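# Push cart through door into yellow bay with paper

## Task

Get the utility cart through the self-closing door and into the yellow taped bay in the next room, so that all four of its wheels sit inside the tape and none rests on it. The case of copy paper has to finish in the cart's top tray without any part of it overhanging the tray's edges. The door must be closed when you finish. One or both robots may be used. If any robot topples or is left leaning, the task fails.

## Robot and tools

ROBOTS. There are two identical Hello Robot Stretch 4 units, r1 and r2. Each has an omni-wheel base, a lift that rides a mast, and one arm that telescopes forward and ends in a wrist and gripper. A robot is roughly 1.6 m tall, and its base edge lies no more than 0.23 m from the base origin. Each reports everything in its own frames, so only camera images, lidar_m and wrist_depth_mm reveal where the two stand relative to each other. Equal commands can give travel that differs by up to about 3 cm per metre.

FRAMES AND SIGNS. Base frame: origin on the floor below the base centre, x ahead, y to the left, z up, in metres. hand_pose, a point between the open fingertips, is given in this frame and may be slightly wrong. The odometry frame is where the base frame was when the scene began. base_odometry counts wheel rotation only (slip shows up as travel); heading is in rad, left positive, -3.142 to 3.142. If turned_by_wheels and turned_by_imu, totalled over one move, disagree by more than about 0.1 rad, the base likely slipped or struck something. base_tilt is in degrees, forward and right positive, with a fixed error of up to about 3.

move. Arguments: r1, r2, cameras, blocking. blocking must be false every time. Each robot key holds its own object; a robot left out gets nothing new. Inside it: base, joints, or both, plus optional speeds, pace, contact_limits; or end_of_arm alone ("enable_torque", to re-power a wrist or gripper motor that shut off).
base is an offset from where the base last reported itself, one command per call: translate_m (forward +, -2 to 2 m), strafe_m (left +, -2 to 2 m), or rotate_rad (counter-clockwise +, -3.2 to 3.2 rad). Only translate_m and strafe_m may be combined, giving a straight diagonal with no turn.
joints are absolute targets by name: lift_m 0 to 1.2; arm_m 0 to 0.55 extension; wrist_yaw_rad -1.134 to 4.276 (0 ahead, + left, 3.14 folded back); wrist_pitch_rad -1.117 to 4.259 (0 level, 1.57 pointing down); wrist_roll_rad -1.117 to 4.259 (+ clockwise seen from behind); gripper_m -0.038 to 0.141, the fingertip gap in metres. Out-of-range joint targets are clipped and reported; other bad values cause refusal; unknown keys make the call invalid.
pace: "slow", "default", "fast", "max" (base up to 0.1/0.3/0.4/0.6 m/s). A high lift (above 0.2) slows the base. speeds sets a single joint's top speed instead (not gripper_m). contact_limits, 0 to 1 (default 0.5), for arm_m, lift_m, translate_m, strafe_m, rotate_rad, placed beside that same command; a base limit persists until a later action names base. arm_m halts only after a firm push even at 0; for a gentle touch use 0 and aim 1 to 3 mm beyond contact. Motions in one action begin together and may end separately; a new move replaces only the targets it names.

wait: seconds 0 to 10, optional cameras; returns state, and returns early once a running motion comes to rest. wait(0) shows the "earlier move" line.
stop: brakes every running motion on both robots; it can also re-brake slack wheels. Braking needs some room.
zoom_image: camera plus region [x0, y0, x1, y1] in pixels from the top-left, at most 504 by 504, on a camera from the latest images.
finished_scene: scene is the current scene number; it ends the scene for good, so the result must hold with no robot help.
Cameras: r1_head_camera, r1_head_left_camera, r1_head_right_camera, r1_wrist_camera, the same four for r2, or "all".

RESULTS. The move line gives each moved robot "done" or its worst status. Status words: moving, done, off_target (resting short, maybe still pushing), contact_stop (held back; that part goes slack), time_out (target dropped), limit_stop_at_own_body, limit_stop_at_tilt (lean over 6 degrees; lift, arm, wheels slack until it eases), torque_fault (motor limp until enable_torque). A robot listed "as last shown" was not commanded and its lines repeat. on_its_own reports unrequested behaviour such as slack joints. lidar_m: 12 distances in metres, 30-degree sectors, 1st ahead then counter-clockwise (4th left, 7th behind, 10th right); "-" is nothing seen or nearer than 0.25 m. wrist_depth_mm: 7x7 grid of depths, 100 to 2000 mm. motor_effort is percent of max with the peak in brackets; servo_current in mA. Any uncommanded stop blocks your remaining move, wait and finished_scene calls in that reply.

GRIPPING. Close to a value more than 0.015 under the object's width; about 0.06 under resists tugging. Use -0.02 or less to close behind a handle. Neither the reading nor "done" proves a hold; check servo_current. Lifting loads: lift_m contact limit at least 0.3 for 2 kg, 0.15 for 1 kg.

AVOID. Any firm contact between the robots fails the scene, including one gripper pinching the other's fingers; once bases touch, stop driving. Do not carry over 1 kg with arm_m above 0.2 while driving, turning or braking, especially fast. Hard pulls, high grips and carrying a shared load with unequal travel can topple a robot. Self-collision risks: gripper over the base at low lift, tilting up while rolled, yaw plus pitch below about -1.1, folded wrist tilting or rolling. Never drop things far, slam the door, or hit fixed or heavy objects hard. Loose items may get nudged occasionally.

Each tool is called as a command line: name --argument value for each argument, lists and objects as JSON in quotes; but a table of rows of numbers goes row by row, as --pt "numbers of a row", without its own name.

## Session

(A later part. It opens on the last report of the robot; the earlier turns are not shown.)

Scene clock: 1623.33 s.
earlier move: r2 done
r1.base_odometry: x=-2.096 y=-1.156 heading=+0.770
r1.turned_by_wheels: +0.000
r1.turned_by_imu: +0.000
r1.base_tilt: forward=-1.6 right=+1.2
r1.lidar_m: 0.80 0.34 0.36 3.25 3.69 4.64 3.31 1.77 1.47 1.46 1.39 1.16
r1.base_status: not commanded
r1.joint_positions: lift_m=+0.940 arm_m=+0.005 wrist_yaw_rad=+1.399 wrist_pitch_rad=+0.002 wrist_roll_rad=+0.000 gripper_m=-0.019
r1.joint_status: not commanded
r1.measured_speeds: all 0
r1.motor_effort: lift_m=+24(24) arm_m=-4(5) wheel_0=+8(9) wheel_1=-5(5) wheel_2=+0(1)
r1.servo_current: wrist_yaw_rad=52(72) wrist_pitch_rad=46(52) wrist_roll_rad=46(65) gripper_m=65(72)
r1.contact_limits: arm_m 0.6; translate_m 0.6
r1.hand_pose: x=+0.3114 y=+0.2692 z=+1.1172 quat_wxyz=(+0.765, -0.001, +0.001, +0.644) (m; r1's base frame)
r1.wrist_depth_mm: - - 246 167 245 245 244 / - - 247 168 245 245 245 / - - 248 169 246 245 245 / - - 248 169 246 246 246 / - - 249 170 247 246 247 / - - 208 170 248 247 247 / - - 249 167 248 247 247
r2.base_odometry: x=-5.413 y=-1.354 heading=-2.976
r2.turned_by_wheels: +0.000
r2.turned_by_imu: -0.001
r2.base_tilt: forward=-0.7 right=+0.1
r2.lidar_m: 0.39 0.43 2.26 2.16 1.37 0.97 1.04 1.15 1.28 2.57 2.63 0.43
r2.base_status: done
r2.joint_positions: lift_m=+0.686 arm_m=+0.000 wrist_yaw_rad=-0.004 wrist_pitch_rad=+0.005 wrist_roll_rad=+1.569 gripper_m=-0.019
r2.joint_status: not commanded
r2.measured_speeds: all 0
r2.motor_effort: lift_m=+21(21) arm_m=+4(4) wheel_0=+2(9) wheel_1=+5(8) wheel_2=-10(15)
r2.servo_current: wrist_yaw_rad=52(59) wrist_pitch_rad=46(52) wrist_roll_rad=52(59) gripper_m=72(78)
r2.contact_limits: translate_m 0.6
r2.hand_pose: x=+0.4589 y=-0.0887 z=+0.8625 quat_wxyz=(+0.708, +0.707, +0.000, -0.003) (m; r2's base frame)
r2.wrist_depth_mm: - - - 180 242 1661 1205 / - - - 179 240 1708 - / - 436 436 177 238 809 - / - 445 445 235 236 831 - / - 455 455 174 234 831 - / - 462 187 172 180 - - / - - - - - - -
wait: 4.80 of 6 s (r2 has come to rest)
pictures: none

move --blocking false --r2 '{"base": {"translate_m": 0.38, "strafe_m": 0.02}, "pace": "slow", "contact_limits": {"translate_m": 0.6}}'

wait --seconds 6

move --blocking false --r2 '{"base": {"strafe_m": 0.26}, "pace": "slow", "contact_limits": {"strafe_m": 0.6}}'

wait --seconds 6 --cameras '["r2_head_camera", "r2_head_left_camera"]'

Scene clock: 1629.77 s.
move: r2 moving
r1: as last shown
r1.lidar_m: 0.85 0.33 0.35 3.26 3.72 4.62 3.32 1.75 1.45 1.45 1.40 1.17
r1.motor_effort: lift_m=+24(24) arm_m=-5(5) wheel_0=+8(9) wheel_1=-5(5) wheel_2=+0(1)
r1.servo_current: wrist_yaw_rad=39(59) wrist_pitch_rad=46(46) wrist_roll_rad=46(52) gripper_m=65(65)
r1.contact_limits: arm_m 0.6; translate_m 0.6
r1.wrist_depth_mm: - - 246 167 244 245 243 / - - 247 168 245 245 244 / - - 248 168 245 246 246 / - - 247 170 248 246 246 / - - 248 170 248 246 247 / - - 208 170 248 249 247 / - - 250 167 248 248 248
r2.base_odometry: x=-5.425 y=-1.357 heading=-2.977
r2.turned_by_wheels: +0.000
r2.turned_by_imu: +0.000
r2.base_tilt: forward=-0.7 right=+0.0
r2.lidar_m: 0.39 0.42 2.25 2.16 1.38 0.98 1.05 1.14 1.27 2.56 2.65 0.44
r2.base_status: translate_m moving; strafe_m moving
r2.joint_positions: lift_m=+0.686 arm_m=+0.000 wrist_yaw_rad=-0.004 wrist_pitch_rad=+0.005 wrist_roll_rad=+1.569 gripper_m=-0.019
r2.joint_status: not commanded
r2.measured_speeds: translate_m=+0.048 strafe_m=+0.003 rotate_rad=-0.003 lift_m=+0.000 arm_m=+0.000 wrist_yaw_rad=+0.000 wrist_pitch_rad=+0.000 wrist_roll_rad=+0.000
r2.motor_effort: lift_m=+21(21) arm_m=+4(4) wheel_0=+3(9) wheel_1=+5(8) wheel_2=-15(15)
r2.servo_current: wrist_yaw_rad=46(59) wrist_pitch_rad=46(52) wrist_roll_rad=52(52) gripper_m=72(78)
r2.contact_limits: translate_m 0.6
r2.hand_pose: x=+0.4589 y=-0.0887 z=+0.8625 quat_wxyz=(+0.708, +0.707, +0.000, -0.003) (m; r2's base frame)
r2.wrist_depth_mm: - - - 180 241 1618 1255 / - - - 178 239 1576 - / - 436 436 177 238 820 - / - 442 442 234 236 842 - / - 455 455 174 233 831 - / - 462 187 172 180 - - / - - - - - - -
pictures: none

Scene clock: 1634.37 s.
earlier move: r2 done
r1.base_odometry: x=-2.096 y=-1.156 heading=+0.770
r1.turned_by_wheels: +0.000
r1.turned_by_imu: +0.000
r1.base_tilt: forward=-1.6 right=+1.2
r1.lidar_m: 0.83 0.35 0.37 3.26 3.70 4.62 3.29 1.77 1.47 1.44 1.41 1.16
r1.base_status: not commanded
r1.joint_positions: lift_m=+0.940 arm_m=+0.005 wrist_yaw_rad=+1.399 wrist_pitch_rad=+0.002 wrist_roll_rad=+0.000 gripper_m=-0.019
r1.joint_status: not commanded
r1.measured_speeds: all 0
r1.motor_effort: lift_m=+24(24) arm_m=-4(5) wheel_0=+8(9) wheel_1=-5(5) wheel_2=+1(1)
r1.servo_current: wrist_yaw_rad=59(72) wrist_pitch_rad=33(52) wrist_roll_rad=33(65) gripper_m=65(65)
r1.contact_limits: arm_m 0.6; translate_m 0.6
r1.hand_pose: x=+0.3114 y=+0.2692 z=+1.1172 quat_wxyz=(+0.765, -0.001, +0.001, +0.644) (m; r1's base frame)
r1.wrist_depth_mm: - - 246 168 246 245 246 / - - 247 168 246 246 245 / - - 248 169 247 246 245 / - - 247 169 247 246 246 / - - 249 170 248 247 247 / - - 209 170 247 248 248 / - - 250 167 249 247 248
r2.base_odometry: x=-5.784 y=-1.436 heading=-2.976
r2.turned_by_wheels: +0.001
r2.turned_by_imu: +0.002
r2.base_tilt: forward=-0.7 right=+0.1
r2.lidar_m: 0.41 0.42 2.07 2.12 1.95 1.37 1.34 1.45 1.79 2.56 2.23 0.42
r2.base_status: done
r2.joint_positions: lift_m=+0.686 arm_m=+0.000 wrist_yaw_rad=-0.001 wrist_pitch_rad=+0.005 wrist_roll_rad=+1.569 gripper_m=-0.019
r2.joint_status: not commanded
r2.measured_speeds: all 0
r2.motor_effort: lift_m=+21(21) arm_m=+4(4) wheel_0=+8(11) wheel_1=+5(8) wheel_2=-7(15)
r2.servo_current: wrist_yaw_rad=52(65) wrist_pitch_rad=46(52) wrist_roll_rad=46(59) gripper_m=72(78)
r2.contact_limits: translate_m 0.6
r2.hand_pose: x=+0.4592 y=-0.0876 z=+0.8625 quat_wxyz=(+0.708, +0.707, +0.002, -0.002) (m; r2's base frame)
r2.wrist_depth_mm: - - - 174 233 1308 1160 / - - - 173 233 647 - / - 430 433 173 233 820 - / - 439 442 233 235 831 - / - 459 459 172 233 831 - / - 473 188 172 180 - - / - - - - - - -
wait: 4.60 of 6 s (r2 has come to rest)
pictures: none

Scene clock: 1634.87 s.
move: r2 moving
r1: as last shown
r1.base_tilt: forward=-1.6 right=+1.3
r1.lidar_m: 0.85 0.34 0.36 3.25 3.68 4.60 3.33 1.75 1.46 1.46 1.40 1.16
r1.servo_current: wrist_yaw_rad=46(72) wrist_pitch_rad=46(46) wrist_roll_rad=46(59) gripper_m=59(65)
r1.contact_limits: arm_m 0.6; translate_m 0.6
r1.wrist_depth_mm: - - 246 167 246 245 244 / - - 247 168 246 246 244 / - - 247 169 246 247 246 / - - 248 169 247 246 247 / - - 249 170 248 247 246 / - - 209 170 248 246 246 / - - 248 167 249 248 248
r2.base_odometry: x=-5.782 y=-1.450 heading=-2.976
r2.turned_by_wheels: -0.001
r2.turned_by_imu: -0.001
r2.base_tilt: forward=-0.7 right=+0.1
r2.lidar_m: 0.36 0.42 2.09 2.14 1.91 1.37 1.34 1.48 1.77 2.59 2.24 0.42
r2.base_status: strafe_m moving
r2.joint_positions: lift_m=+0.686 arm_m=+0.000 wrist_yaw_rad=-0.001 wrist_pitch_rad=+0.005 wrist_roll_rad=+1.569 gripper_m=-0.019
r2.joint_status: not commanded
r2.measured_speeds: translate_m=+0.000 strafe_m=+0.056 rotate_rad=+0.000 lift_m=+0.000 arm_m=+0.000 wrist_yaw_rad=-0.011 wrist_pitch_rad=+0.000 wrist_roll_rad=+0.000
r2.motor_effort: lift_m=+21(21) arm_m=+4(4) wheel_0=-9(10) wheel_1=+7(8) wheel_2=-1(7)
r2.servo_current: wrist_yaw_rad=59(59) wrist_pitch_rad=52(52) wrist_roll_rad=52(52) gripper_m=72(78)
r2.contact_limits: strafe_m 0.6
r2.hand_pose: x=+0.4592 y=-0.0877 z=+0.8625 quat_wxyz=(+0.708, +0.707, +0.001, -0.002) (m; r2's base frame)
r2.wrist_depth_mm: - - - 176 236 1308 1138 / - - - 175 236 668 - / - 433 439 175 235 831 - / - 442 442 233 234 820 - / - 459 459 173 233 842 - / - 469 190 173 181 - - / - 124 - - - - -
pictures: none

Scene clock: 1638.10 s.
earlier move: r2 done
r1.base_odometry: x=-2.096 y=-1.156 heading=+0.770
r1.turned_by_wheels: +0.000
r1.turned_by_imu: +0.000
r1.base_tilt: forward=-1.6 right=+1.2
r1.lidar_m: 0.79 0.34 0.36 3.23 3.69 4.64 3.30 1.77 1.44 1.46 1.38 1.17
r1.base_status: not commanded
r1.joint_positions: lift_m=+0.940 arm_m=+0.005 wrist_yaw_rad=+1.399 wrist_pitch_rad=+0.002 wrist_roll_rad=+0.000 gripper_m=-0.019
r1.joint_status: not commanded
r1.measured_speeds: all 0
r1.motor_effort: lift_m=+24(24) arm_m=-4(5) wheel_0=+8(9) wheel_1=-5(5) wheel_2=+0(1)
r1.servo_current: wrist_yaw_rad=39(78) wrist_pitch_rad=46(52) wrist_roll_rad=52(72) gripper_m=59(72)
r1.contact_limits: arm_m 0.6; translate_m 0.6
r1.hand_pose: x=+0.3114 y=+0.2692 z=+1.1172 quat_wxyz=(+0.765, -0.001, +0.001, +0.644) (m; r1's base frame)
r1.wrist_depth_mm: - - 247 167 245 245 244 / - - 247 168 247 245 244 / - - 247 168 248 245 246 / - - 248 170 246 246 245 / - - 249 170 248 247 247 / - - 208 170 247 248 247 / - - 249 167 247 248 248
r2.base_odometry: x=-5.742 y=-1.693 heading=-2.976
r2.turned_by_wheels: +0.000
r2.turned_by_imu: +0.000
r2.base_tilt: forward=-0.7 right=+0.0
r2.lidar_m: 0.43 1.57 2.03 1.89 1.94 1.40 1.31 1.64 1.82 2.82 0.48 0.39
r2.base_status: done
r2.joint_positions: lift_m=+0.686 arm_m=+0.000 wrist_yaw_rad=-0.005 wrist_pitch_rad=+0.005 wrist_roll_rad=+1.569 gripper_m=-0.019
r2.joint_status: not commanded
r2.measured_speeds: all 0
r2.motor_effort: lift_m=+21(21) arm_m=+4(4) wheel_0=-7(14) wheel_1=+2(8) wheel_2=+0(7)
r2.servo_current: wrist_yaw_rad=52(65) wrist_pitch_rad=46(52) wrist_roll_rad=52(59) gripper_m=72(85)
r2.contact_limits: strafe_m 0.6
r2.hand_pose: x=+0.4589 y=-0.0888 z=+0.8625 quat_wxyz=(+0.708, +0.707, +0.000, -0.003) (m; r2's base frame)
r2.wrist_depth_mm: - 364 384 - 180 - - / - 384 384 131 191 - - / - 418 424 140 204 - - / - 462 462 148 214 - - / - 504 517 160 227 - - / - - 182 171 181 - 480 / - 123 - - - - 1182
wait: 3.23 of 6 s (r2 has come to rest)
pictures: r2_head_camera, r2_head_left_camera
Images, in order (width x height): r2_head_camera 420x560, r2_head_left_camera 420x672.

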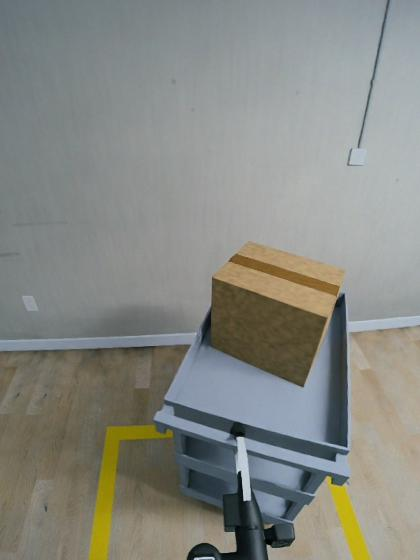

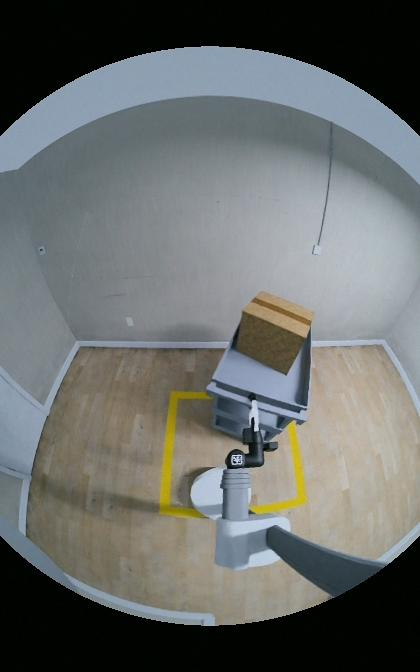

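move --blocking false --r2 '{"base": {"translate_m": -0.42}, "pace": "slow", "contact_limits": {"translate_m": 0.6}}'

wait --seconds 6 --cameras '["r2_head_camera", "r2_head_left_camera", "r2_head_right_camera"]'

Scene clock: 1648.93 s.
move: r2 moving
r1: as last shown
r1.base_tilt: forward=-1.6 right=+1.3
r1.lidar_m: 0.83 0.33 0.35 3.26 3.71 4.64 3.30 1.75 1.46 1.44 1.39 1.17
r1.motor_effort: lift_m=+24(24) arm_m=-4(5) wheel_0=+8(9) wheel_1=-5(5) wheel_2=+1(1)
r1.servo_current: wrist_yaw_rad=33(65) wrist_pitch_rad=46(52) wrist_roll_rad=46(59) gripper_m=65(65)
r1.contact_limits: arm_m 0.6; translate_m 0.6
r1.wrist_depth_mm: - - 246 167 245 244 243 / - - 246 168 247 246 245 / - - 246 169 245 246 244 / - - 248 169 246 246 246 / - - 249 170 248 246 245 / - - 208 171 248 248 246 / - - 251 166 247 248 247
r2.base_odometry: x=-5.730 y=-1.691 heading=-2.977
r2.turned_by_wheels: -0.001
r2.turned_by_imu: +0.000
r2.base_tilt: forward=-0.6 right=+0.1
r2.lidar_m: 0.42 1.57 2.00 1.88 1.95 1.35 1.28 1.61 1.74 2.82 2.25 0.40
r2.base_status: translate_m moving
r2.joint_positions: lift_m=+0.686 arm_m=+0.000 wrist_yaw_rad=-0.003 wrist_pitch_rad=+0.005 wrist_roll_rad=+1.569 gripper_m=-0.019
r2.joint_status: not commanded
r2.measured_speeds: translate_m=-0.048 strafe_m=+0.000 rotate_rad=-0.002 lift_m=+0.000 arm_m=+0.000 wrist_yaw_rad=+0.000 wrist_pitch_rad=+0.000 wrist_roll_rad=+0.000
r2.motor_effort: lift_m=+21(21) arm_m=-3(4) wheel_0=-6(11) wheel_1=-8(9) wheel_2=+11(14)
r2.servo_current: wrist_yaw_rad=39(52) wrist_pitch_rad=46(46) wrist_roll_rad=52(65) gripper_m=78(78)
r2.contact_limits: translate_m 0.6
r2.hand_pose: x=+0.4590 y=-0.0883 z=+0.8625 quat_wxyz=(+0.708, +0.707, +0.001, -0.003) (m; r2's base frame)
r2.wrist_depth_mm: - 366 379 126 180 - - / - 387 387 131 191 - - / - 415 421 140 204 - - / - 466 462 148 214 - - / - 504 517 160 227 - - / - - 181 171 180 - 480 / - 123 - - - - 1182
pictures: none

Scene clock: 1653.90 s.
earlier move: r2 done
r1.base_odometry: x=-2.096 y=-1.156 heading=+0.770
r1.turned_by_wheels: +0.000
r1.turned_by_imu: +0.000
r1.base_tilt: forward=-1.6 right=+1.3
r1.lidar_m: 0.80 0.32 0.36 3.24 3.69 4.61 3.32 1.77 1.46 1.45 1.37 1.15
r1.base_status: not commanded
r1.joint_positions: lift_m=+0.940 arm_m=+0.005 wrist_yaw_rad=+1.399 wrist_pitch_rad=+0.002 wrist_roll_rad=+0.000 gripper_m=-0.019
r1.joint_status: not commanded
r1.measured_speeds: all 0
r1.motor_effort: lift_m=+24(24) arm_m=-4(5) wheel_0=+9(10) wheel_1=-5(5) wheel_2=+0(1)
r1.servo_current: wrist_yaw_rad=59(72) wrist_pitch_rad=46(52) wrist_roll_rad=52(65) gripper_m=59(72)
r1.contact_limits: arm_m 0.6; translate_m 0.6
r1.hand_pose: x=+0.3114 y=+0.2692 z=+1.1172 quat_wxyz=(+0.765, -0.001, +0.001, +0.644) (m; r1's base frame)
r1.wrist_depth_mm: - - 246 168 245 244 244 / - - 247 168 246 245 245 / - - 247 169 247 245 245 / - - 248 169 246 247 246 / - - 248 170 248 247 246 / - - 209 170 247 248 247 / - - 250 167 248 248 248
r2.base_odometry: x=-5.328 y=-1.623 heading=-2.976
r2.turned_by_wheels: +0.001
r2.turned_by_imu: +0.003
r2.base_tilt: forward=-0.6 right=+0.1
r2.lidar_m: 0.37 0.41 1.97 1.87 1.34 0.92 0.88 1.40 1.31 2.83 2.86 0.43
r2.base_status: done
r2.joint_positions: lift_m=+0.686 arm_m=+0.000 wrist_yaw_rad=+0.005 wrist_pitch_rad=+0.005 wrist_roll_rad=+1.569 gripper_m=-0.019
r2.joint_status: not commanded
r2.measured_speeds: all 0
r2.motor_effort: lift_m=+21(21) arm_m=-4(4) wheel_0=-1(14) wheel_1=-4(9) wheel_2=+7(16)
r2.servo_current: wrist_yaw_rad=52(65) wrist_pitch_rad=39(52) wrist_roll_rad=59(65) gripper_m=78(78)
r2.contact_limits: translate_m 0.6
r2.hand_pose: x=+0.4597 y=-0.0860 z=+0.8625 quat_wxyz=(+0.708, +0.707, +0.004, +0.000) (m; r2's base frame)
r2.wrist_depth_mm: - - - 179 241 1661 1229 / - - - 179 239 1576 - / - 436 436 177 237 798 - / - 442 449 236 236 831 - / - 459 459 175 235 831 - / - 462 186 174 180 - - / - 124 480 - - - -
wait: 4.97 of 6 s (r2 has come to rest)
pictures: r2_head_camera, r2_head_left_camera, r2_head_right_camera
Images, in order (width x height): r2_head_camera 420x560, r2_head_left_camera 420x672, r2_head_right_camera 420x672.

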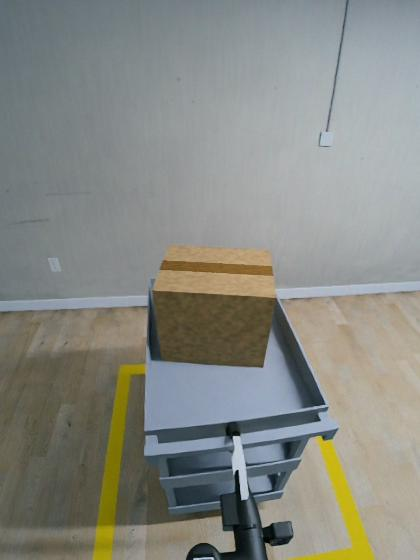

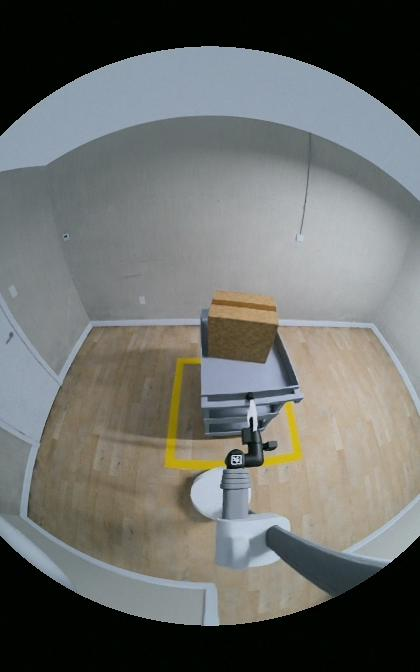

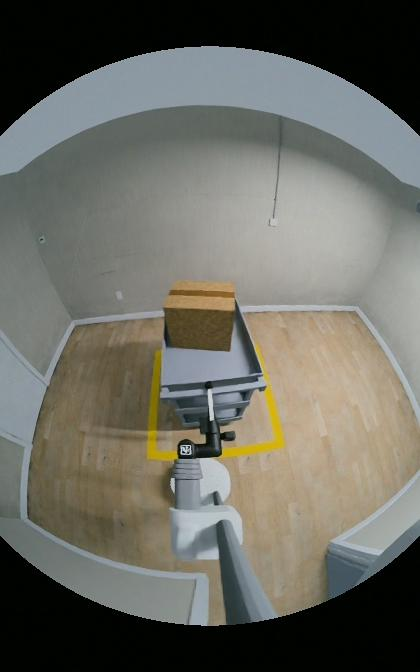

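move --blocking false --r2 '{"base": {"translate_m": 0.08}, "pace": "slow", "contact_limits": {"translate_m": 0.6}}'

wait --seconds 3

move --blocking false --r2 '{"joints": {"gripper_m": 0.10}}'

wait --seconds 3 --cameras '["r2_wrist_camera", "r2_head_camera"]'

Scene clock: 1672.70 s.
move: r2 moving
r1: as last shown
r1.base_tilt: forward=-1.6 right=+1.2
r1.lidar_m: 0.85 0.35 0.36 3.26 3.71 4.63 3.32 1.76 1.45 1.45 1.38 1.15
r1.motor_effort: lift_m=+24(24) arm_m=-5(5) wheel_0=+9(9) wheel_1=-5(5) wheel_2=+1(1)
r1.servo_current: wrist_yaw_rad=72(72) wrist_pitch_rad=46(46) wrist_roll_rad=59(59) gripper_m=65(65)
r1.contact_limits: arm_m 0.6; translate_m 0.6
r1.wrist_depth_mm: - - 247 167 245 245 245 / - - 247 168 246 246 245 / - - 247 169 246 245 245 / - - 248 170 248 246 245 / - - 249 170 247 248 246 / - - 209 170 248 247 246 / - - 249 167 249 248 248
r2.base_odometry: x=-5.339 y=-1.626 heading=-2.976
r2.turned_by_wheels: +0.000
r2.turned_by_imu: +0.001
r2.base_tilt: forward=-0.7 right=+0.1
r2.lidar_m: 0.38 0.36 1.99 1.89 1.36 0.94 0.88 1.40 1.32 2.85 2.82 0.45
r2.base_status: translate_m moving
r2.joint_positions: lift_m=+0.686 arm_m=+0.000 wrist_yaw_rad=+0.004 wrist_pitch_rad=+0.005 wrist_roll_rad=+1.569 gripper_m=-0.019
r2.joint_status: not commanded
r2.measured_speeds: translate_m=+0.049 strafe_m=+0.000 rotate_rad=-0.003 lift_m=+0.000 arm_m=+0.000 wrist_yaw_rad=-0.001 wrist_pitch_rad=+0.000 wrist_roll_rad=+0.000
r2.motor_effort: lift_m=+20(21) arm_m=-4(4) wheel_0=+8(12) wheel_1=+8(9) wheel_2=-12(13)
r2.servo_current: wrist_yaw_rad=59(59) wrist_pitch_rad=39(52) wrist_roll_rad=46(46) gripper_m=72(78)
r2.contact_limits: translate_m 0.6
r2.hand_pose: x=+0.4597 y=-0.0862 z=+0.8625 quat_wxyz=(+0.708, +0.707, +0.003, +0.000) (m; r2's base frame)
r2.wrist_depth_mm: - - - 179 241 1618 1205 / - - - 178 239 1537 - / - 433 433 176 236 820 - / - 445 442 235 236 831 - / - 452 455 174 233 831 - / - 466 186 173 180 - - / - - 477 - - - -
pictures: none

Scene clock: 1674.27 s.
earlier move: r2 done
r1.base_odometry: x=-2.096 y=-1.156 heading=+0.770
r1.turned_by_wheels: +0.000
r1.turned_by_imu: +0.000
r1.base_tilt: forward=-1.6 right=+1.3
r1.lidar_m: 0.81 0.34 0.37 3.25 3.70 4.64 3.31 1.77 1.44 1.45 1.42 1.18
r1.base_status: not commanded
r1.joint_positions: lift_m=+0.940 arm_m=+0.005 wrist_yaw_rad=+1.399 wrist_pitch_rad=+0.002 wrist_roll_rad=+0.000 gripper_m=-0.019
r1.joint_status: not commanded
r1.measured_speeds: all 0
r1.motor_effort: lift_m=+24(24) arm_m=-4(5) wheel_0=+9(9) wheel_1=-5(5) wheel_2=+0(1)
r1.servo_current: wrist_yaw_rad=46(78) wrist_pitch_rad=39(52) wrist_roll_rad=33(65) gripper_m=59(65)
r1.contact_limits: arm_m 0.6; translate_m 0.6
r1.hand_pose: x=+0.3114 y=+0.2692 z=+1.1172 quat_wxyz=(+0.765, -0.001, +0.001, +0.644) (m; r1's base frame)
r1.wrist_depth_mm: - - 246 167 245 246 244 / - - 247 168 246 245 245 / - - 248 169 246 245 245 / - - 247 169 247 245 246 / - - 249 170 247 246 246 / - - 209 170 247 248 247 / - - 250 167 250 248 247
r2.base_odometry: x=-5.406 y=-1.637 heading=-2.975
r2.turned_by_wheels: +0.000
r2.turned_by_imu: +0.000
r2.base_tilt: forward=-0.6 right=+0.1
r2.lidar_m: 0.39 0.43 1.96 1.88 1.44 1.02 0.97 1.44 1.38 2.86 2.72 0.44
r2.base_status: done
r2.joint_positions: lift_m=+0.686 arm_m=+0.000 wrist_yaw_rad=+0.004 wrist_pitch_rad=+0.005 wrist_roll_rad=+1.569 gripper_m=-0.019
r2.joint_status: not commanded
r2.measured_speeds: all 0
r2.motor_effort: lift_m=+21(21) arm_m=-4(4) wheel_0=+7(13) wheel_1=+6(9) wheel_2=-8(13)
r2.servo_current: wrist_yaw_rad=46(65) wrist_pitch_rad=46(52) wrist_roll_rad=46(59) gripper_m=72(78)
r2.contact_limits: translate_m 0.6
r2.hand_pose: x=+0.4597 y=-0.0863 z=+0.8625 quat_wxyz=(+0.708, +0.707, +0.003, +0.000) (m; r2's base frame)
r2.wrist_depth_mm: - - - 165 224 1661 521 / - - - 166 226 723 - / - 427 430 168 228 842 - / - 442 445 229 229 831 - / - 459 462 171 232 831 - / - 477 187 172 181 - - / - - - - - 1576 492
wait: 1.57 of 3 s (r2 has come to rest)
pictures: none

Scene clock: 1674.77 s.
move: r2 moving
r1: as last shown
r1.base_tilt: forward=-1.5 right=+1.2
r1.lidar_m: 0.81 0.35 0.38 3.26 3.69 4.64 3.31 1.77 1.46 1.45 1.40 1.18
r1.motor_effort: lift_m=+24(24) arm_m=-4(4) wheel_0=+9(9) wheel_1=-5(5) wheel_2=+1(1)
r1.servo_current: wrist_yaw_rad=52(65) wrist_pitch_rad=39(52) wrist_roll_rad=52(59) gripper_m=65(65)
r1.contact_limits: arm_m 0.6; translate_m 0.6
r1.wrist_depth_mm: - - 246 167 245 244 245 / - - 247 168 247 244 244 / - - 247 169 247 246 246 / - - 248 170 247 246 246 / - - 249 170 247 247 246 / - - 210 170 248 246 248 / - - 250 167 248 248 249
r2.base_odometry: x=-5.406 y=-1.637 heading=-2.975
r2.turned_by_wheels: +0.000
r2.turned_by_imu: +0.000
r2.base_tilt: forward=-0.7 right=+0.0
r2.lidar_m: 0.38 0.42 1.98 1.86 1.44 1.02 0.95 1.43 1.37 2.83 2.74 0.41
r2.base_status: not commanded
r2.joint_positions: lift_m=+0.686 arm_m=+0.000 wrist_yaw_rad=+0.004 wrist_pitch_rad=+0.005 wrist_roll_rad=+1.569 gripper_m=+0.005
r2.joint_status: gripper_m moving
r2.measured_speeds: all 0
r2.motor_effort: lift_m=+21(21) arm_m=-3(4) wheel_0=+7(8) wheel_1=+6(6) wheel_2=-8(8)
r2.servo_current: wrist_yaw_rad=46(59) wrist_pitch_rad=46(46) wrist_roll_rad=46(59) gripper_m=98(98)
r2.contact_limits: translate_m 0.6
r2.hand_pose: x=+0.4596 y=-0.0864 z=+0.8625 quat_wxyz=(+0.708, +0.707, +0.003, -0.001) (m; r2's base frame)
r2.wrist_depth_mm: - - - 167 226 1618 517 / - - - 169 229 715 - / - 427 427 171 230 820 - / - 442 445 231 232 831 - / - 462 466 174 235 842 - / - 488 190 175 184 - - / - - - - - 530 496
pictures: none

Scene clock: 1676.20 s.
earlier move: r2 done
r1.base_odometry: x=-2.096 y=-1.156 heading=+0.770
r1.turned_by_wheels: +0.000
r1.turned_by_imu: +0.000
r1.base_tilt: forward=-1.6 right=+1.2
r1.lidar_m: 0.83 0.34 0.36 3.26 3.70 4.65 3.30 1.77 1.47 1.46 1.40 1.14
r1.base_status: not commanded
r1.joint_positions: lift_m=+0.940 arm_m=+0.005 wrist_yaw_rad=+1.399 wrist_pitch_rad=+0.002 wrist_roll_rad=+0.000 gripper_m=-0.019
r1.joint_status: not commanded
r1.measured_speeds: all 0
r1.motor_effort: lift_m=+24(24) arm_m=-4(5) wheel_0=+8(9) wheel_1=-5(5) wheel_2=+1(1)
r1.servo_current: wrist_yaw_rad=65(65) wrist_pitch_rad=46(52) wrist_roll_rad=46(65) gripper_m=65(72)
r1.contact_limits: arm_m 0.6; translate_m 0.6
r1.hand_pose: x=+0.3114 y=+0.2692 z=+1.1172 quat_wxyz=(+0.765, -0.001, +0.001, +0.644) (m; r1's base frame)
r1.wrist_depth_mm: - - 246 168 245 246 244 / - - 247 168 245 246 245 / - - 246 169 247 246 245 / - - 247 169 247 246 246 / - - 249 170 249 247 247 / - - 209 170 248 247 247 / - - 250 167 248 247 247
r2.base_odometry: x=-5.406 y=-1.637 heading=-2.976
r2.turned_by_wheels: +0.000
r2.turned_by_imu: +0.000
r2.base_tilt: forward=-0.7 right=+0.1
r2.lidar_m: 0.40 0.44 1.94 1.89 1.44 1.01 0.94 1.41 1.35 2.85 2.74 0.46
r2.base_status: not commanded
r2.joint_positions: lift_m=+0.686 arm_m=+0.000 wrist_yaw_rad=+0.003 wrist_pitch_rad=+0.005 wrist_roll_rad=+1.569 gripper_m=+0.100
r2.joint_status: all done
r2.measured_speeds: all 0
r2.motor_effort: lift_m=+21(21) arm_m=-3(4) wheel_0=+7(8) wheel_1=+6(6) wheel_2=-8(8)
r2.servo_current: wrist_yaw_rad=46(59) wrist_pitch_rad=46(52) wrist_roll_rad=46(59) gripper_m=52(124)
r2.contact_limits: translate_m 0.6
r2.hand_pose: x=+0.4595 y=-0.0866 z=+0.8625 quat_wxyz=(+0.708, +0.707, +0.003, -0.001) (m; r2's base frame)
r2.wrist_depth_mm: - - - 174 233 1618 521 / - - - 177 236 798 - / - 436 439 179 238 831 - / - 452 452 180 242 854 - / - 473 473 182 244 - - / - 496 196 183 186 - - / - - - - - 530 500
wait: 1.43 of 3 s (r2 has come to rest)
pictures: r2_head_camera, r2_wrist_camera
Images, in order (width x height): r2_head_camera 420x560, r2_wrist_camera 616x392.

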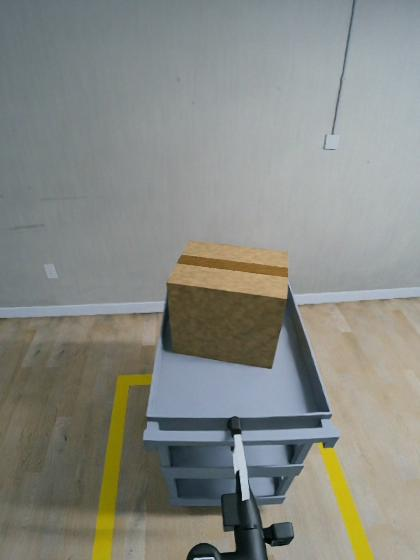

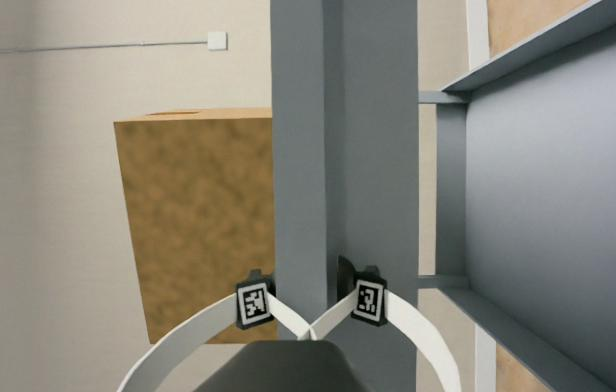

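move --blocking false --r2 '{"base": {"translate_m": -0.15}, "pace": "slow", "contact_limits": {"translate_m": 0.3}}'

wait --seconds 3 --cameras '["r2_wrist_camera", "r2_head_camera"]'

Scene clock: 1687.00 s.
move: r2 moving
r1: as last shown
r1.lidar_m: 0.82 0.34 0.36 3.24 3.69 4.66 3.35 1.77 1.46 1.44 1.39 1.16
r1.motor_effort: lift_m=+24(24) arm_m=-5(5) wheel_0=+9(9) wheel_1=-5(5) wheel_2=+0(1)
r1.servo_current: wrist_yaw_rad=46(59) wrist_pitch_rad=46(52) wrist_roll_rad=39(65) gripper_m=65(72)
r1.contact_limits: arm_m 0.6; translate_m 0.6
r1.wrist_depth_mm: - - 246 168 245 244 245 / - - 247 169 246 247 245 / - - 247 169 247 245 244 / - - 248 170 247 246 246 / - - 248 170 247 247 247 / - - 209 170 247 248 246 / - - 250 167 248 248 248
r2.base_odometry: x=-5.394 y=-1.635 heading=-2.976
r2.turned_by_wheels: +0.000
r2.turned_by_imu: +0.000
r2.base_tilt: forward=-0.7 right=+0.1
r2.lidar_m: 0.42 0.44 1.97 1.89 1.46 1.01 0.94 1.43 1.37 2.84 2.75 0.46
r2.base_status: translate_m moving
r2.joint_positions: lift_m=+0.686 arm_m=+0.000 wrist_yaw_rad=+0.003 wrist_pitch_rad=+0.004 wrist_roll_rad=+1.569 gripper_m=+0.100
r2.joint_status: not commanded
r2.measured_speeds: translate_m=-0.049 strafe_m=+0.000 rotate_rad=-0.002 lift_m=+0.000 arm_m=+0.000 wrist_yaw_rad=+0.000 wrist_pitch_rad=+0.000 wrist_roll_rad=+0.000
r2.motor_effort: lift_m=+18(21) arm_m=-3(4) wheel_0=-6(7) wheel_1=-7(7) wheel_2=+9(10)
r2.servo_current: wrist_yaw_rad=46(59) wrist_pitch_rad=46(52) wrist_roll_rad=39(59) gripper_m=52(52)
r2.contact_limits: translate_m 0.3
r2.hand_pose: x=+0.4595 y=-0.0867 z=+0.8632 quat_wxyz=(+0.708, +0.707, +0.002, +0.000) (m; r2's base frame)
r2.wrist_depth_mm: - - - 184 242 1576 1138 / - - - 186 245 732 - / - 449 449 188 247 842 - / - 462 462 190 250 854 - / - 488 480 251 252 - - / - 172 195 195 194 - - / - - - - - 1618 504
pictures: none

Scene clock: 1689.30 s.
earlier move: r2 done
r1.base_odometry: x=-2.096 y=-1.156 heading=+0.770
r1.turned_by_wheels: +0.000
r1.turned_by_imu: +0.000
r1.base_tilt: forward=-1.6 right=+1.3
r1.lidar_m: 0.85 0.35 0.37 3.25 3.70 4.65 3.31 1.77 1.44 1.45 1.40 1.17
r1.base_status: not commanded
r1.joint_positions: lift_m=+0.940 arm_m=+0.005 wrist_yaw_rad=+1.399 wrist_pitch_rad=+0.002 wrist_roll_rad=+0.000 gripper_m=-0.019
r1.joint_status: not commanded
r1.measured_speeds: all 0
r1.motor_effort: lift_m=+24(24) arm_m=-5(5) wheel_0=+8(9) wheel_1=-5(5) wheel_2=+1(1)
r1.servo_current: wrist_yaw_rad=52(78) wrist_pitch_rad=39(52) wrist_roll_rad=39(65) gripper_m=65(72)
r1.contact_limits: arm_m 0.6; translate_m 0.6
r1.hand_pose: x=+0.3114 y=+0.2692 z=+1.1172 quat_wxyz=(+0.765, -0.001, +0.001, +0.644) (m; r1's base frame)
r1.wrist_depth_mm: - - 246 167 246 244 244 / - - 247 168 248 244 245 / - - 247 168 246 247 246 / - - 247 170 247 246 245 / - - 250 170 247 248 248 / - - 209 171 247 247 247 / - - 250 166 248 247 247
r2.base_odometry: x=-5.258 y=-1.612 heading=-2.976
r2.turned_by_wheels: +0.000
r2.turned_by_imu: +0.000
r2.base_tilt: forward=-0.7 right=+0.1
r2.lidar_m: 0.55 2.04 1.98 1.89 1.23 0.87 0.80 1.39 1.28 2.81 2.95 0.58
r2.base_status: done
r2.joint_positions: lift_m=+0.686 arm_m=+0.000 wrist_yaw_rad=+0.003 wrist_pitch_rad=+0.004 wrist_roll_rad=+1.569 gripper_m=+0.100
r2.joint_status: not commanded
r2.measured_speeds: all 0
r2.motor_effort: lift_m=+18(21) arm_m=-3(4) wheel_0=-4(10) wheel_1=-4(8) wheel_2=+6(10)
r2.servo_current: wrist_yaw_rad=46(59) wrist_pitch_rad=46(52) wrist_roll_rad=39(59) gripper_m=52(59)
r2.contact_limits: translate_m 0.3
r2.hand_pose: x=+0.4595 y=-0.0867 z=+0.8632 quat_wxyz=(+0.708, +0.707, +0.002, +0.000) (m; r2's base frame)
r2.wrist_depth_mm: - - - 319 382 379 382 / - - - 377 379 820 - / - - 585 384 382 - - / - - 609 384 387 - - / - - 627 394 392 - - / - - 190 336 187 - - / - - - - - - 508
wait: 2.30 of 3 s (r2 has come to rest)
pictures: r2_head_camera, r2_wrist_camera
Images, in order (width x height): r2_head_camera 420x560, r2_wrist_camera 616x392.

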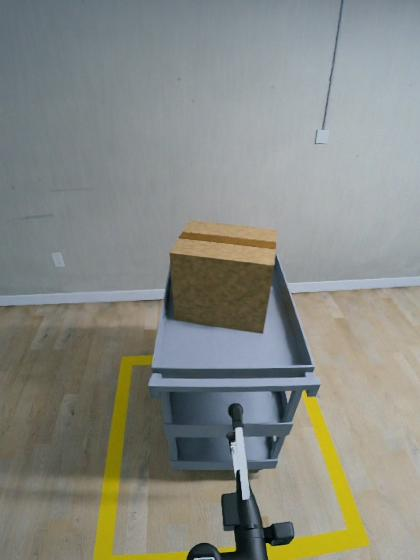

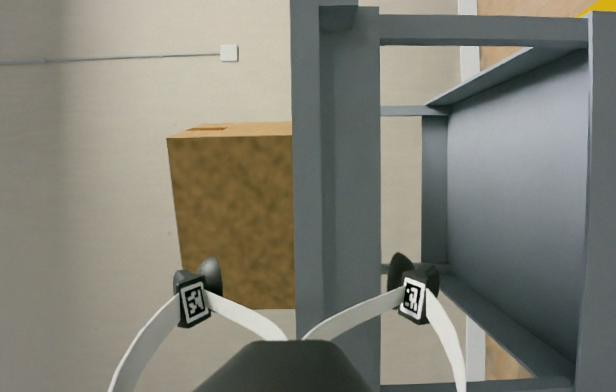

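move --blocking false --r1 '{"joints": {"gripper_m": 0.12}}' --r2 '{"base": {"translate_m": -0.25}, "pace": "slow", "contact_limits": {"translate_m": 0.3}}'

wait --seconds 1.5 --cameras '["r1_wrist_camera", "r1_head_camera"]'

wait --seconds 3 --cameras '["r1_wrist_camera", "r1_head_camera", "r1_head_left_camera", "r2_head_camera", "r2_head_left_camera"]'

Scene clock: 1699.23 s.
move: r1 moving; r2 moving
r1.base_odometry: x=-2.096 y=-1.156 heading=+0.770
r1.turned_by_wheels: +0.000
r1.turned_by_imu: +0.000
r1.base_tilt: forward=-1.6 right=+1.3
r1.lidar_m: 0.85 0.33 0.38 3.26 3.71 4.64 3.27 1.75 1.46 1.45 1.39 1.16
r1.base_status: not commanded
r1.joint_positions: lift_m=+0.940 arm_m=+0.005 wrist_yaw_rad=+1.399 wrist_pitch_rad=+0.002 wrist_roll_rad=+0.000 gripper_m=+0.005
r1.joint_status: gripper_m moving
r1.measured_speeds: translate_m=+0.000 strafe_m=+0.000 rotate_rad=+0.000 lift_m=+0.000 arm_m=+0.000 wrist_yaw_rad=+0.001 wrist_pitch_rad=+0.000 wrist_roll_rad=+0.000
r1.motor_effort: lift_m=+24(24) arm_m=-4(5) wheel_0=+9(9) wheel_1=-5(5) wheel_2=+0(1)
r1.servo_current: wrist_yaw_rad=52(59) wrist_pitch_rad=46(52) wrist_roll_rad=39(59) gripper_m=72(78)
r1.contact_limits: arm_m 0.6; translate_m 0.6
r1.hand_pose: x=+0.3114 y=+0.2692 z=+1.1172 quat_wxyz=(+0.765, -0.001, +0.001, +0.644) (m; r1's base frame)
r1.wrist_depth_mm: - - 253 172 250 249 248 / - - 252 174 250 250 250 / - - 254 174 252 251 251 / - - 254 175 252 251 251 / - - 254 176 253 253 251 / - - 254 173 253 253 252 / - - 255 173 167 253 252
r2.base_odometry: x=-5.246 y=-1.610 heading=-2.976
r2.turned_by_wheels: +0.000
r2.turned_by_imu: +0.000
r2.base_tilt: forward=-0.7 right=+0.1
r2.lidar_m: 0.57 2.04 2.00 1.89 1.20 0.83 0.80 1.42 1.25 2.79 2.92 0.59
r2.base_status: translate_m moving
r2.joint_positions: lift_m=+0.686 arm_m=+0.000 wrist_yaw_rad=+0.003 wrist_pitch_rad=+0.004 wrist_roll_rad=+1.569 gripper_m=+0.100
r2.joint_status: not commanded
r2.measured_speeds: translate_m=-0.048 strafe_m=+0.000 rotate_rad=+0.000 lift_m=+0.000 arm_m=+0.000 wrist_yaw_rad=+0.000 wrist_pitch_rad=+0.000 wrist_roll_rad=+0.000
r2.motor_effort: lift_m=+18(18) arm_m=-3(4) wheel_0=-7(9) wheel_1=-5(6) wheel_2=+10(10)
r2.servo_current: wrist_yaw_rad=46(52) wrist_pitch_rad=39(46) wrist_roll_rad=52(52) gripper_m=59(59)
r2.contact_limits: translate_m 0.3
r2.hand_pose: x=+0.4595 y=-0.0867 z=+0.8632 quat_wxyz=(+0.708, +0.707, +0.002, +0.000) (m; r2's base frame)
r2.wrist_depth_mm: - - - 329 392 394 413 / - - - 389 392 820 - / - - 597 394 397 - - / - - 609 399 399 - - / - - 640 399 404 - - / - - 190 347 187 - - / - - - - - 1756 442
pictures: none

Scene clock: 1700.73 s.
earlier move: r1 moving; r2 moving
r1.base_odometry: x=-2.096 y=-1.156 heading=+0.769
r1.turned_by_wheels: +0.000
r1.turned_by_imu: +0.000
r1.base_tilt: forward=-1.6 right=+1.3
r1.lidar_m: 1.08 0.76 0.67 3.27 3.69 4.63 3.29 1.78 1.45 1.45 1.41 1.16
r1.base_status: not commanded
r1.joint_positions: lift_m=+0.940 arm_m=+0.005 wrist_yaw_rad=+1.399 wrist_pitch_rad=+0.002 wrist_roll_rad=+0.000 gripper_m=+0.120
r1.joint_status: gripper_m moving
r1.measured_speeds: all 0
r1.motor_effort: lift_m=+24(24) arm_m=-4(5) wheel_0=+4(9) wheel_1=-4(5) wheel_2=+0(1)
r1.servo_current: wrist_yaw_rad=46(65) wrist_pitch_rad=46(52) wrist_roll_rad=65(72) gripper_m=46(91)
r1.contact_limits: arm_m 0.6; translate_m 0.6
r1.hand_pose: x=+0.3113 y=+0.2693 z=+1.1172 quat_wxyz=(+0.765, -0.001, +0.001, +0.644) (m; r1's base frame)
r1.wrist_depth_mm: - - - - 559 525 488 / - - - - 559 521 484 / - - - - 559 525 492 / - - - - 559 525 496 / - - - - 564 530 500 / - - - - 190 512 492 / - - - 144 564 525 496
r2.base_odometry: x=-5.110 y=-1.587 heading=-2.976
r2.turned_by_wheels: +0.000
r2.turned_by_imu: +0.000
r2.base_tilt: forward=-0.7 right=+0.1
r2.lidar_m: 0.68 2.21 1.96 1.88 1.00 0.72 0.64 1.29 1.19 2.33 2.93 0.74
r2.base_status: translate_m moving
r2.joint_positions: lift_m=+0.686 arm_m=+0.000 wrist_yaw_rad=+0.003 wrist_pitch_rad=+0.004 wrist_roll_rad=+1.569 gripper_m=+0.100
r2.joint_status: not commanded
r2.measured_speeds: translate_m=-0.099 strafe_m=+0.000 rotate_rad=-0.004 lift_m=+0.000 arm_m=+0.000 wrist_yaw_rad=+0.000 wrist_pitch_rad=+0.000 wrist_roll_rad=+0.000
r2.motor_effort: lift_m=+18(18) arm_m=-3(4) wheel_0=-4(9) wheel_1=-6(8) wheel_2=+7(11)
r2.servo_current: wrist_yaw_rad=46(65) wrist_pitch_rad=46(46) wrist_roll_rad=39(59) gripper_m=46(59)
r2.contact_limits: translate_m 0.3
r2.hand_pose: x=+0.4595 y=-0.0867 z=+0.8632 quat_wxyz=(+0.708, +0.707, +0.002, +0.000) (m; r2's base frame)
r2.wrist_depth_mm: - - - - - 1661 1205 / - - - 512 - 676 521 / - - 732 525 1078 - 525 / - - 750 535 1078 - 539 / - - 788 544 535 - 539 / - - 189 539 186 - 554 / - - - - - - 1078
wait: 1.50 s; no rest
pictures: r1_head_camera, r1_wrist_camera
Images, in order (width x height): r1_head_camera 420x560, r1_wrist_camera 616x392.

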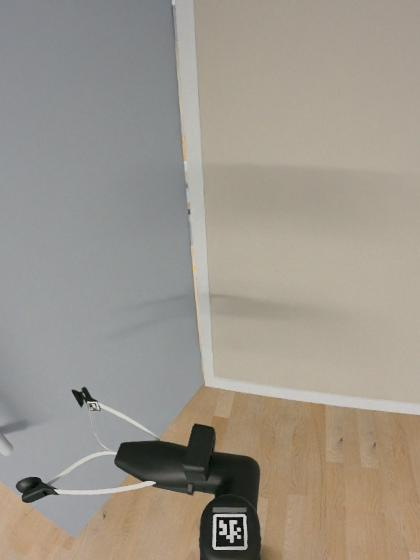

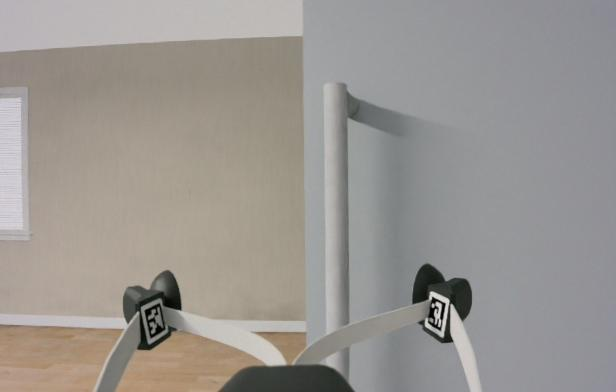

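Scene clock: 1700.90 s.
earlier move: r1 done; r2 moving
r1.base_odometry: x=-2.096 y=-1.156 heading=+0.769
r1.turned_by_wheels: +0.000
r1.turned_by_imu: +0.000
r1.base_tilt: forward=-1.6 right=+1.2
r1.lidar_m: 1.08 0.83 0.74 3.25 3.71 4.61 3.32 1.77 1.45 1.46 1.40 1.16
r1.base_status: not commanded
r1.joint_positions: lift_m=+0.940 arm_m=+0.005 wrist_yaw_rad=+1.399 wrist_pitch_rad=+0.002 wrist_roll_rad=+0.000 gripper_m=+0.120
r1.joint_status: all done
r1.measured_speeds: all 0
r1.motor_effort: lift_m=+24(24) arm_m=-5(5) wheel_0=+5(9) wheel_1=-4(5) wheel_2=+1(1)
r1.servo_current: wrist_yaw_rad=59(65) wrist_pitch_rad=39(52) wrist_roll_rad=33(72) gripper_m=39(91)
r1.contact_limits: arm_m 0.6; translate_m 0.6
r1.hand_pose: x=+0.3113 y=+0.2693 z=+1.1172 quat_wxyz=(+0.765, -0.001, +0.001, +0.644) (m; r1's base frame)
r1.wrist_depth_mm: - - - - - 554 521 / - - - - - 559 521 / - - - - - 554 525 / - - - - - 559 525 / - - - - - 554 521 / - - - - 191 549 530 / - - - 144 - - 530
r2.base_odometry: x=-5.094 y=-1.584 heading=-2.976
r2.turned_by_wheels: +0.000
r2.turned_by_imu: +0.000
r2.base_tilt: forward=-0.6 right=+0.1
r2.lidar_m: 0.72 2.23 1.96 1.83 0.96 0.69 0.62 1.30 1.20 2.27 2.95 0.75
r2.base_status: translate_m moving
r2.joint_positions: lift_m=+0.686 arm_m=+0.000 wrist_yaw_rad=+0.003 wrist_pitch_rad=+0.004 wrist_roll_rad=+1.569 gripper_m=+0.100
r2.joint_status: not commanded
r2.measured_speeds: translate_m=-0.099 strafe_m=+0.000 rotate_rad=-0.002 lift_m=+0.000 arm_m=+0.000 wrist_yaw_rad=+0.000 wrist_pitch_rad=+0.000 wrist_roll_rad=+0.000
r2.motor_effort: lift_m=+18(18) arm_m=-3(4) wheel_0=-6(9) wheel_1=-5(8) wheel_2=+8(11)
r2.servo_current: wrist_yaw_rad=46(65) wrist_pitch_rad=46(46) wrist_roll_rad=52(59) gripper_m=46(59)
r2.contact_limits: translate_m 0.3
r2.hand_pose: x=+0.4595 y=-0.0867 z=+0.8632 quat_wxyz=(+0.708, +0.707, +0.002, +0.000) (m; r2's base frame)
r2.wrist_depth_mm: - - - - - 1708 1160 / - - - 517 - 778 535 / - - 750 549 1098 - 539 / - - 768 554 1098 554 554 / - - 778 554 549 564 559 / - - 188 559 186 559 564 / - - - - - 1756 -
wait: 0.17 of 3 s (r1 has come to rest)
pictures: r1_head_camera, r1_head_left_camera, r1_wrist_camera, r2_head_camera, r2_head_left_camera
Images, in order (width x height): r1_head_camera 420x560, r1_head_left_camera 420x672, r1_wrist_camera 616x392, r2_head_camera 420x560, r2_head_left_camera 420x672.

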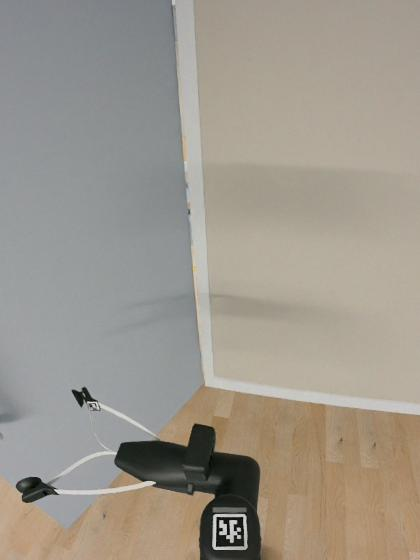

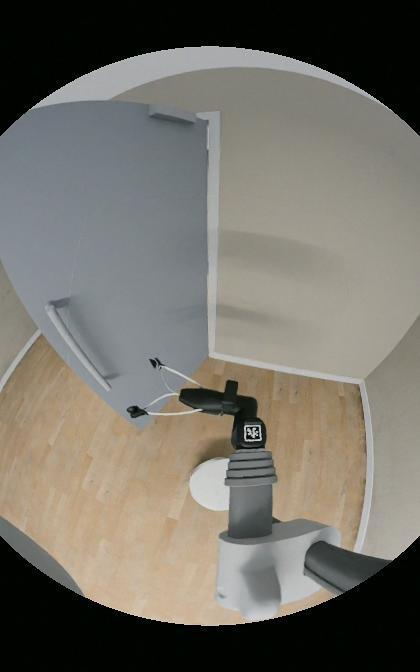

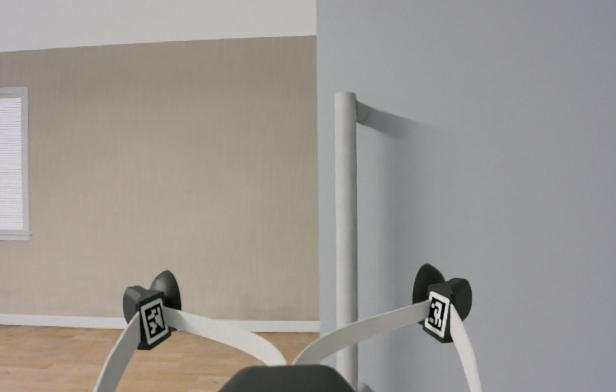

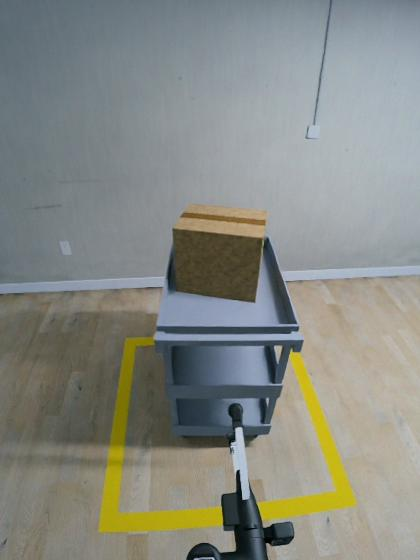

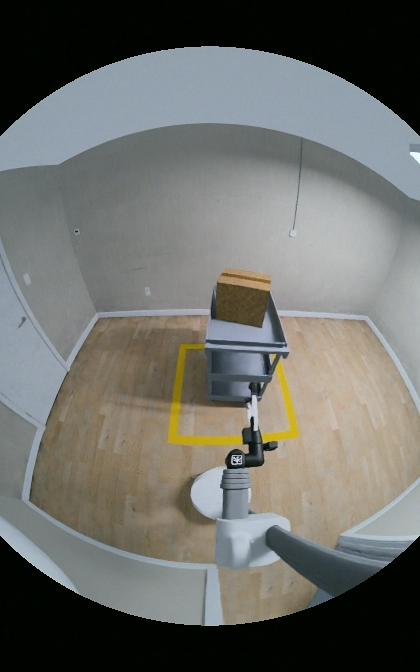

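move --blocking false --r2 '{"base": {"strafe_m": -0.75}, "contact_limits": {"strafe_m": 0.3}}'

wait --seconds 6 --cameras '["r2_head_camera", "r1_head_left_camera", "r1_wrist_camera"]'

Scene clock: 1720.23 s.
earlier move: r2 done
move: r2 moving
r1: as last shown
r1.turned_by_imu: -0.001
r1.base_tilt: forward=-1.6 right=+1.3
r1.lidar_m: 1.16 1.30 2.22 3.25 3.69 4.62 3.30 1.75 1.45 1.44 1.39 1.16
r1.motor_effort: lift_m=+24(24) arm_m=-4(5) wheel_0=+5(5) wheel_1=-4(4) wheel_2=+1(1)
r1.servo_current: wrist_yaw_rad=59(65) wrist_pitch_rad=46(46) wrist_roll_rad=46(59) gripper_m=46(46)
r1.contact_limits: arm_m 0.6; translate_m 0.6
r1.wrist_depth_mm: - - - - - - - / - - - - - - - / - - - - - - - / - - - - - - - / - - - - - - - / - - - - 211 - - / - - - 144 - - -
r2.base_odometry: x=-5.018 y=-1.535 heading=-2.976
r2.turned_by_wheels: +0.000
r2.turned_by_imu: +0.001
r2.base_tilt: forward=-0.7 right=+0.1
r2.lidar_m: 0.79 2.27 2.04 1.92 0.86 0.60 0.54 0.68 0.91 1.99 2.91 0.85
r2.base_status: strafe_m moving
r2.joint_positions: lift_m=+0.686 arm_m=+0.000 wrist_yaw_rad=+0.003 wrist_pitch_rad=+0.004 wrist_roll_rad=+1.569 gripper_m=+0.100
r2.joint_status: not commanded
r2.measured_speeds: translate_m=+0.001 strafe_m=-0.142 rotate_rad=-0.007 lift_m=+0.000 arm_m=+0.000 wrist_yaw_rad=+0.000 wrist_pitch_rad=+0.000 wrist_roll_rad=+0.000
r2.motor_effort: lift_m=+18(18) arm_m=-3(4) wheel_0=+8(13) wheel_1=-11(12) wheel_2=+0(4)
r2.servo_current: wrist_yaw_rad=46(52) wrist_pitch_rad=39(46) wrist_roll_rad=59(59) gripper_m=46(59)
r2.contact_limits: strafe_m 0.3
r2.hand_pose: x=+0.4595 y=-0.0867 z=+0.8632 quat_wxyz=(+0.708, +0.707, +0.002, +0.000) (m; r2's base frame)
r2.wrist_depth_mm: - - - - - 1708 1182 / - - - - - 1576 1138 / - - - 634 - 627 - / - - 866 634 - 634 - / - - 878 640 - 640 - / - - 193 647 187 640 1229 / - - - - - 1708 1205
pictures: none

Scene clock: 1723.57 s.
earlier move: r2 done
r1.base_odometry: x=-2.096 y=-1.156 heading=+0.769
r1.turned_by_wheels: +0.000
r1.turned_by_imu: +0.000
r1.base_tilt: forward=-1.6 right=+1.3
r1.lidar_m: 1.16 1.32 2.18 3.27 3.72 4.63 3.29 1.77 1.44 1.45 1.39 1.16
r1.base_status: not commanded
r1.joint_positions: lift_m=+0.940 arm_m=+0.005 wrist_yaw_rad=+1.399 wrist_pitch_rad=+0.002 wrist_roll_rad=+0.000 gripper_m=+0.120
r1.joint_status: not commanded
r1.measured_speeds: all 0
r1.motor_effort: lift_m=+24(24) arm_m=-4(5) wheel_0=+5(5) wheel_1=-4(4) wheel_2=+1(1)
r1.servo_current: wrist_yaw_rad=46(78) wrist_pitch_rad=39(52) wrist_roll_rad=52(65) gripper_m=46(52)
r1.contact_limits: arm_m 0.6; translate_m 0.6
r1.hand_pose: x=+0.3113 y=+0.2693 z=+1.1172 quat_wxyz=(+0.765, -0.001, +0.001, +0.644) (m; r1's base frame)
r1.wrist_depth_mm: - - - - - - - / - - - - - - - / - - - - - - - / - - - - - - - / - - - - - - - / - - - - 212 - - / - - - 144 - - -
r2.base_odometry: x=-5.136 y=-0.831 heading=-2.976
r2.turned_by_wheels: +0.000
r2.turned_by_imu: +0.000
r2.base_tilt: forward=-0.6 right=+0.1
r2.lidar_m: 1.54 0.92 1.19 2.54 0.94 0.65 0.60 0.59 0.73 1.83 2.18 2.38
r2.base_status: done
r2.joint_positions: lift_m=+0.686 arm_m=+0.000 wrist_yaw_rad=+0.003 wrist_pitch_rad=+0.004 wrist_roll_rad=+1.569 gripper_m=+0.100
r2.joint_status: not commanded
r2.measured_speeds: all 0
r2.motor_effort: lift_m=+17(18) arm_m=-4(4) wheel_0=+2(14) wheel_1=-1(12) wheel_2=+0(4)
r2.servo_current: wrist_yaw_rad=39(59) wrist_pitch_rad=39(52) wrist_roll_rad=46(65) gripper_m=46(59)
r2.contact_limits: strafe_m 0.3
r2.hand_pose: x=+0.4595 y=-0.0867 z=+0.8632 quat_wxyz=(+0.708, +0.707, +0.002, +0.000) (m; r2's base frame)
r2.wrist_depth_mm: - - - - - 1661 1182 / - - - - - 1661 1205 / - - - - - 1756 1205 / - - - - - 1756 1229 / - - - - - 1756 1229 / - - 193 - 193 1661 1205 / - - - - - 1808 1118
wait: 3.33 of 6 s (r2 has come to rest)
pictures: r1_head_left_camera, r1_wrist_camera, r2_head_camera
Images, in order (width x height): r1_head_left_camera 420x672, r1_wrist_camera 616x392, r2_head_camera 420x560.

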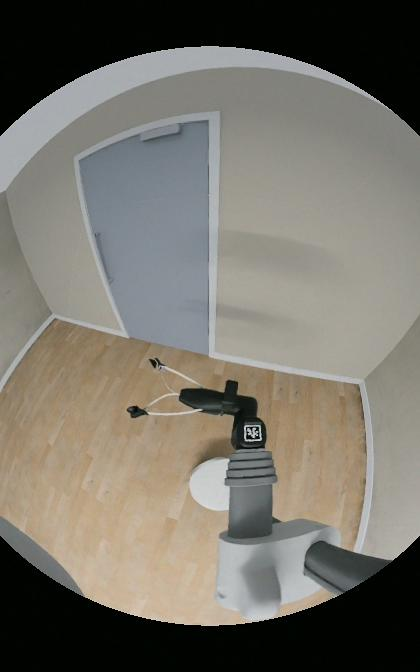

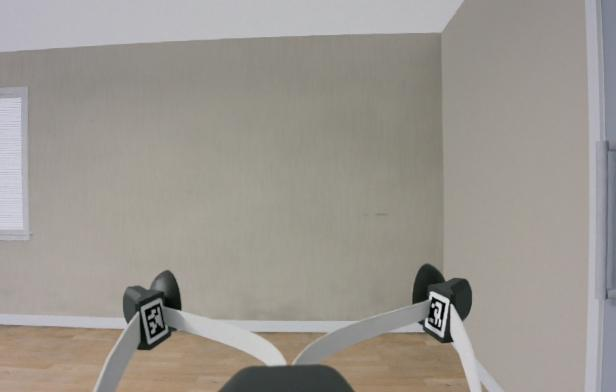

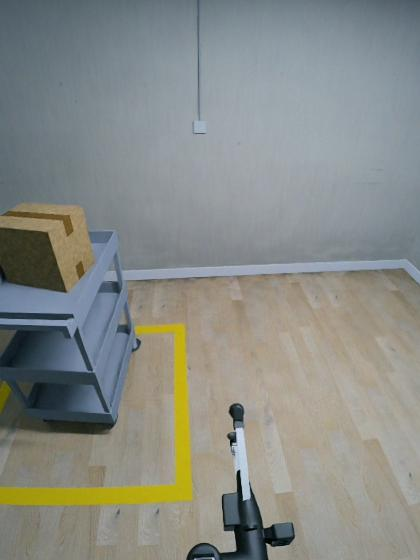

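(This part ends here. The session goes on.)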